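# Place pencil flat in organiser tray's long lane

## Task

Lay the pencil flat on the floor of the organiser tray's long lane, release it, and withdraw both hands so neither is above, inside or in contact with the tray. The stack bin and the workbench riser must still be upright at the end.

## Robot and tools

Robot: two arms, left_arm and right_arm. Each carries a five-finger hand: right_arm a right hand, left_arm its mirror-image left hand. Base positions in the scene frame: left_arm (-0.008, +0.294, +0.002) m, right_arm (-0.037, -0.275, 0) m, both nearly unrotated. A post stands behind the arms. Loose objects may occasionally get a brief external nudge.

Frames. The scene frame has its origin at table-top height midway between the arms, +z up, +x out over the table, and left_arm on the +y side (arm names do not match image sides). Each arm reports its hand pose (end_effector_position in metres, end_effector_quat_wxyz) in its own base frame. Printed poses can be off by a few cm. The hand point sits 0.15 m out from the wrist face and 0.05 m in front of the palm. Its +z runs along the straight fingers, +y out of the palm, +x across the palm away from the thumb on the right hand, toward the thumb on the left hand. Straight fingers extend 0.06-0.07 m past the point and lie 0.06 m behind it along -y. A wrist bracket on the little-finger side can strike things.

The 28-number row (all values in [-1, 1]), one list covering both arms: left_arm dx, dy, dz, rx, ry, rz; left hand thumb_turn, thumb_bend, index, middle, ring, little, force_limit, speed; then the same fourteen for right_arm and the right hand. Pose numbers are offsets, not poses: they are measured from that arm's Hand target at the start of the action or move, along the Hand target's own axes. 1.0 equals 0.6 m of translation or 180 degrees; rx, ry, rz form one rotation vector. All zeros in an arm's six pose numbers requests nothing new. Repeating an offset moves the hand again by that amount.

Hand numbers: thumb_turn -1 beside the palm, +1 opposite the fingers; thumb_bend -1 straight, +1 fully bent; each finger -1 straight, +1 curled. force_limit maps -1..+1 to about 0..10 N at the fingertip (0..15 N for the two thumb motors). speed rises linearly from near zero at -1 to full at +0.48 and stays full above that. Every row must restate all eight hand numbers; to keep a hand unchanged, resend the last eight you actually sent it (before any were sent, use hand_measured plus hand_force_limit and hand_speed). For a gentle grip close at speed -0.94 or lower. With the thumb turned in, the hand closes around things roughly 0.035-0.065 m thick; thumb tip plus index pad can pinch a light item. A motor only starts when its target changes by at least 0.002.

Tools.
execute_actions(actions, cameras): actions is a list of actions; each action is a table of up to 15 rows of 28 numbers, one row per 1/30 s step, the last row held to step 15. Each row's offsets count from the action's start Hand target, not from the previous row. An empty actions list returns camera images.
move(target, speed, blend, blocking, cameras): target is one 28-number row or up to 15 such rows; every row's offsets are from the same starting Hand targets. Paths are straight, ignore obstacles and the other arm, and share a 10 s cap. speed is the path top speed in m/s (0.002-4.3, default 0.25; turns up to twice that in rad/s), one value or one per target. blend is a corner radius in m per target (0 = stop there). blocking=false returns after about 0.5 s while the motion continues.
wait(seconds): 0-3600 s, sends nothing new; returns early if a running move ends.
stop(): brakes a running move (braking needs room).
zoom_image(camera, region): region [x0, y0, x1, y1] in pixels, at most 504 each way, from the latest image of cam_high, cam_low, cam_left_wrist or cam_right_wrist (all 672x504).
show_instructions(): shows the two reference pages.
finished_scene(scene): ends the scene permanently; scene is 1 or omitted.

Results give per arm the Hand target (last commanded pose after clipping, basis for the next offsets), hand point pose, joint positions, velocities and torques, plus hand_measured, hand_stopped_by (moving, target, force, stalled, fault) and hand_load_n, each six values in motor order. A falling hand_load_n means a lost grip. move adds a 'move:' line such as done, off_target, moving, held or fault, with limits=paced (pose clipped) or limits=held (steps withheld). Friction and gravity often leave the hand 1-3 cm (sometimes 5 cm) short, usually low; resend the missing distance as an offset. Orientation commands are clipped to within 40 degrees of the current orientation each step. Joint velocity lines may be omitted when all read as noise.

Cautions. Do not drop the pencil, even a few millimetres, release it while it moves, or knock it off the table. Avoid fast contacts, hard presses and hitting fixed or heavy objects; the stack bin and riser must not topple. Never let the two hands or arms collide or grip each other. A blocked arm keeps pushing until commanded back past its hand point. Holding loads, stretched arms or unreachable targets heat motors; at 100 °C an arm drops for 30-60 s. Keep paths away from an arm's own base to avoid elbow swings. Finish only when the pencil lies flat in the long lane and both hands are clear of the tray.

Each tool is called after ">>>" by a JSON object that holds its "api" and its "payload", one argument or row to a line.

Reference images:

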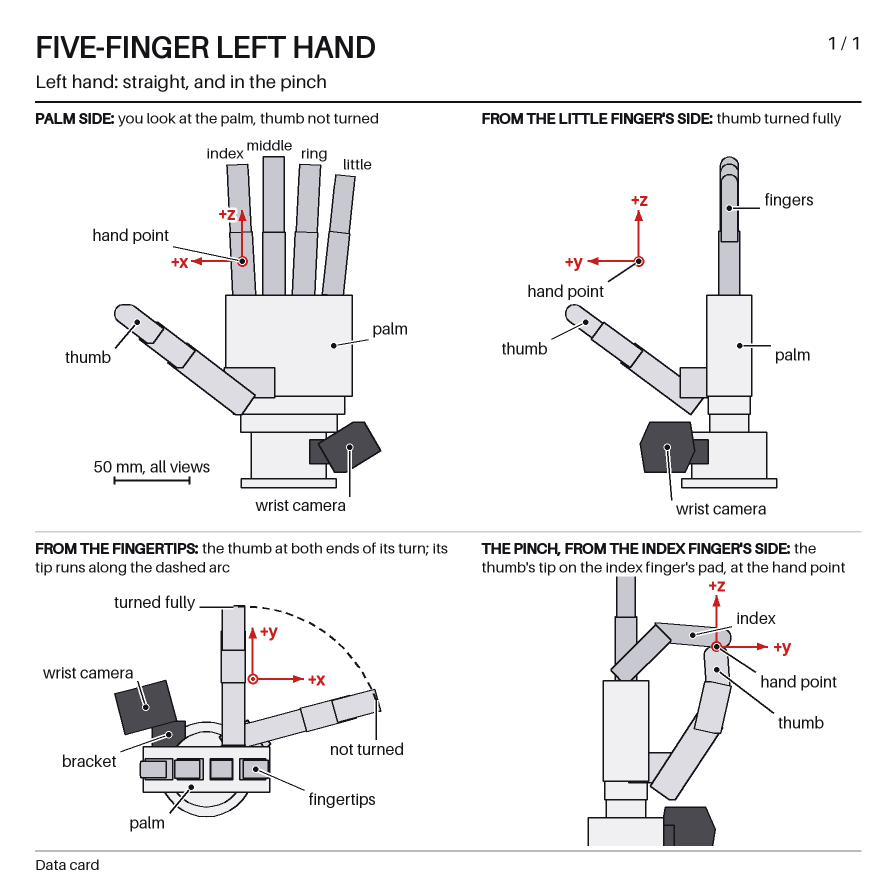

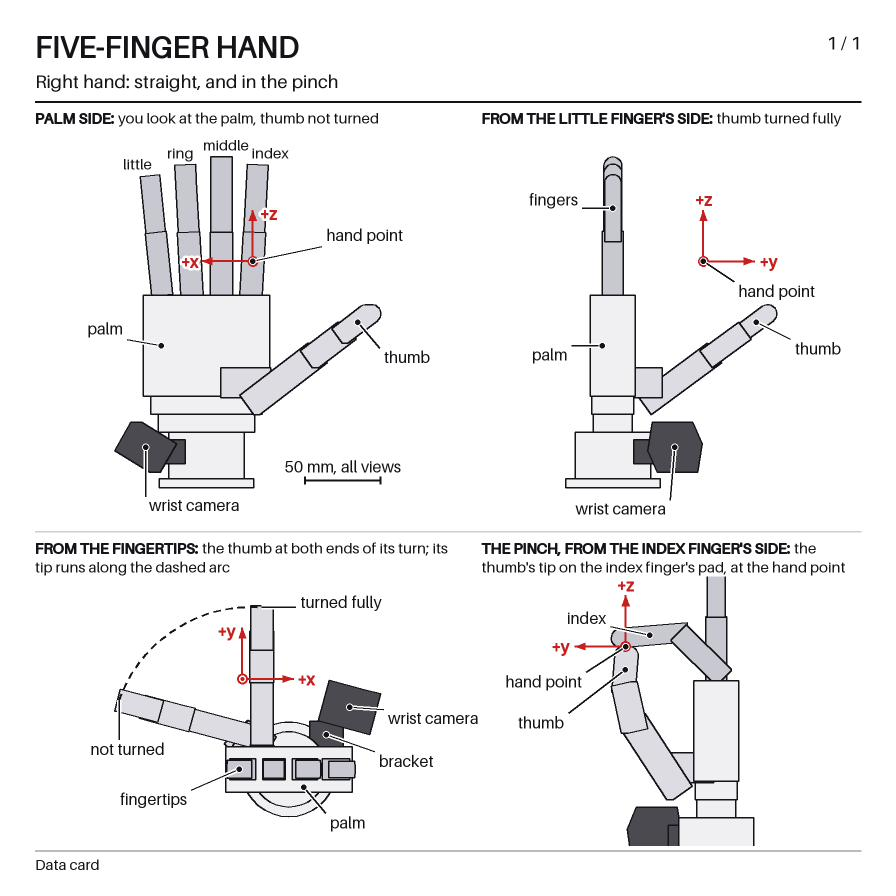

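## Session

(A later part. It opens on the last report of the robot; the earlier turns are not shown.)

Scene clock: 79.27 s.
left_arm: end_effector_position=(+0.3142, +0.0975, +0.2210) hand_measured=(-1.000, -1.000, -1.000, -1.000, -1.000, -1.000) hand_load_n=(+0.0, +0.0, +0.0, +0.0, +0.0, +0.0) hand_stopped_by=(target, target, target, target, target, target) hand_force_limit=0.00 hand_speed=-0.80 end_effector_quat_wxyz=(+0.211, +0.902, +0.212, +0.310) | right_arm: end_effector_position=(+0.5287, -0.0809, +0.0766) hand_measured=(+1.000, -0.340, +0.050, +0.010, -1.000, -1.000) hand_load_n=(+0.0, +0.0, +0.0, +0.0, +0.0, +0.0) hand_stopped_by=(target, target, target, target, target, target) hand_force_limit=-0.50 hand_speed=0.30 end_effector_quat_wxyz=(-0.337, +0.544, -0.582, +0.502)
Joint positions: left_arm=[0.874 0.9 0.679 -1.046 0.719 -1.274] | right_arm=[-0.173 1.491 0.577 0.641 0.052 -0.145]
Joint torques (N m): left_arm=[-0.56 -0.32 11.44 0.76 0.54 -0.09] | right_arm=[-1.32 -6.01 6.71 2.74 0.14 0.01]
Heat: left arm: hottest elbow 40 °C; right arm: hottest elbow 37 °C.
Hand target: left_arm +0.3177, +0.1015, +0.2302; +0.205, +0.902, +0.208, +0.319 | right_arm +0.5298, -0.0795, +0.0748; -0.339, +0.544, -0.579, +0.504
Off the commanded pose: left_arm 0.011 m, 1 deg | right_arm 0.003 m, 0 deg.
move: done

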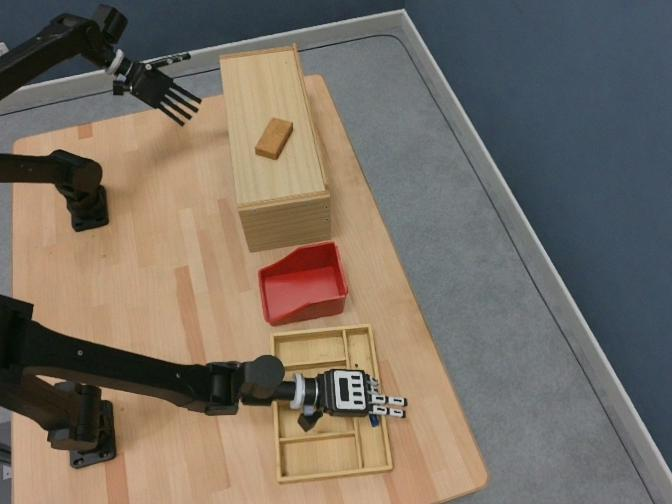

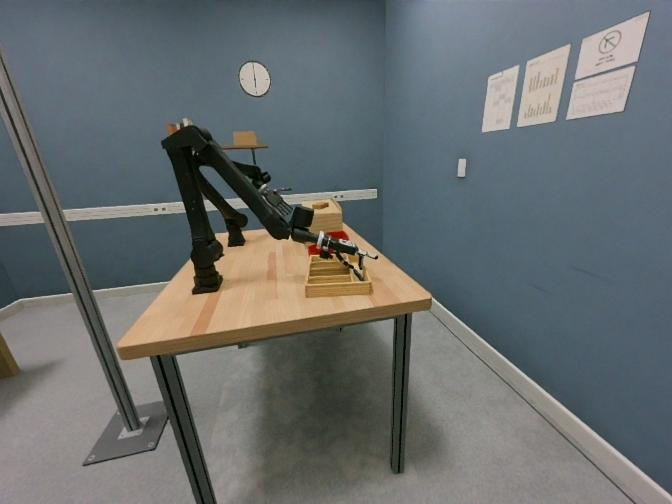

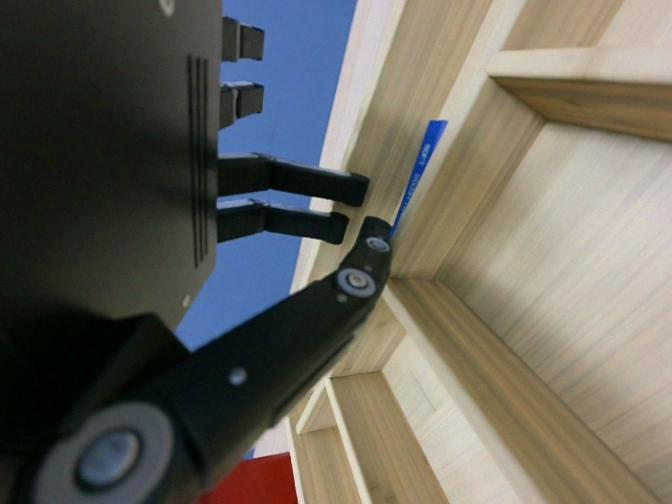

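>>> {"api": "move", "payload": {
  "target": [
    [0,0,0,0,0,0,-1,-1,-1,-1,-1,-1,0,-0.8,0.026,-0.1587,-0.0437,0,0,0,1,-0.34,0.05,0.01,-1,-1,-0.5,0.3],
    [0,0,0,0,0,0,-1,-1,-1,-1,-1,-1,0,-0.8,-0.138,-0.1655,-0.3072,0,0,0,1,-0.34,0.05,0.01,-1,-1,-0.5,0.3],
    [0,0,0,0,0,0,-1,-1,-1,-1,-1,-1,0,-0.8,-0.4452,-0.1125,-0.6505,0,0,0,1,-0.34,0.05,0.01,-1,-1,-0.5,0.3]
  ],
  "speed": [0.08,0.25,0.25],
  "blend": [0.02,0.05,0],
  "cameras": ["cam_high","cam_low","cam_right_wrist"]
}}

>>> {"api": "zoom_image", "payload": {
  "camera": "cam_high",
  "region": [250, 310, 410, 490]
}}

>>> {"api": "zoom_image", "payload": {
  "camera": "cam_low",
  "region": [290, 235, 390, 305]
}}

Scene clock: 84.80 s.
left_arm: end_effector_position=(+0.3142, +0.0975, +0.2210) hand_measured=(-1.000, -1.000, -1.000, -1.000, -1.000, -1.000) hand_load_n=(+0.0, +0.0, +0.0, +0.0, +0.0, +0.0) hand_stopped_by=(target, target, target, target, target, target) hand_force_limit=0.00 hand_speed=-0.80 end_effector_quat_wxyz=(+0.211, +0.902, +0.212, +0.310) | right_arm: end_effector_position=(+0.2262, +0.2573, +0.1857) hand_measured=(+1.000, -0.340, +0.050, +0.010, -1.000, -1.000) hand_load_n=(+0.0, +0.0, +0.0, +0.0, +0.0, +0.0) hand_stopped_by=(target, target, target, target, target, target) hand_force_limit=-0.50 hand_speed=0.30 end_effector_quat_wxyz=(-0.328, +0.554, -0.570, +0.511)
Joint positions: left_arm=[0.874 0.9 0.679 -1.046 0.719 -1.274] | right_arm=[1.373 1.161 0.809 -1.329 1.303 1.485]
Joint torques (N m): left_arm=[-0.67 -0.44 11.45 0.75 0.55 -0.11] | right_arm=[-1.73 -2.2 11.9 0.06 1.36 0.15]
Heat: left arm: hottest elbow 40 °C; right arm: hottest elbow 38 °C.
Hand target: left_arm +0.3177, +0.1015, +0.2302; +0.205, +0.902, +0.208, +0.319 | right_arm +0.2299, +0.2709, +0.1996; -0.339, +0.544, -0.579, +0.504
Off the commanded pose: left_arm 0.011 m, 1 deg | right_arm 0.020 m, 2 deg.
move: off_target (right_arm)

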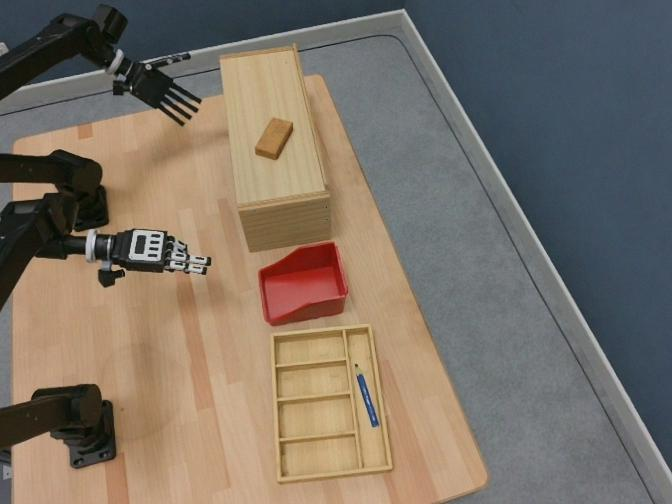

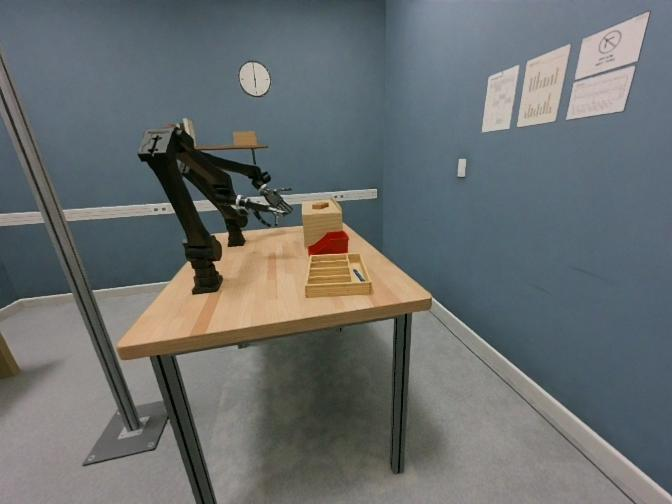

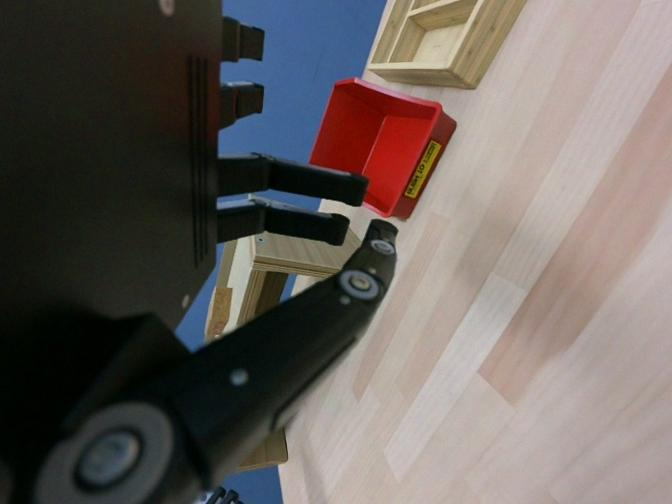

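Scaled by 2.800.

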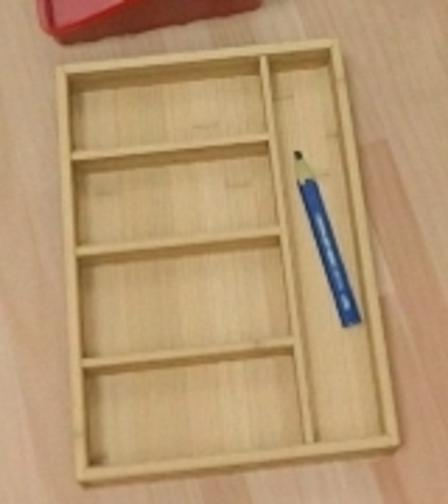

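Scaled by 5.040.

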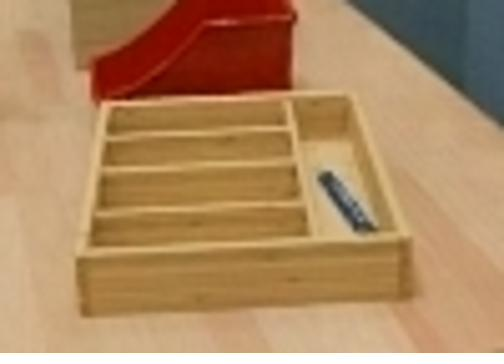

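>>> {"api": "zoom_image", "payload": {
  "camera": "cam_high",
  "region": [335, 340, 395, 450]
}}

>>> {"api": "zoom_image", "payload": {
  "camera": "cam_low",
  "region": [340, 250, 380, 300]
}}

Scaled by 4.582.

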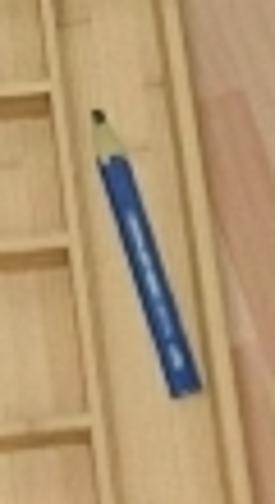

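Scaled by 10.080.

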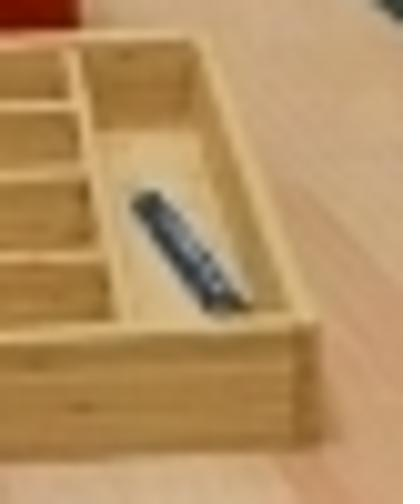

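>>> {"api": "finished_scene", "payload": {

}}

The scene is finished: the task was done.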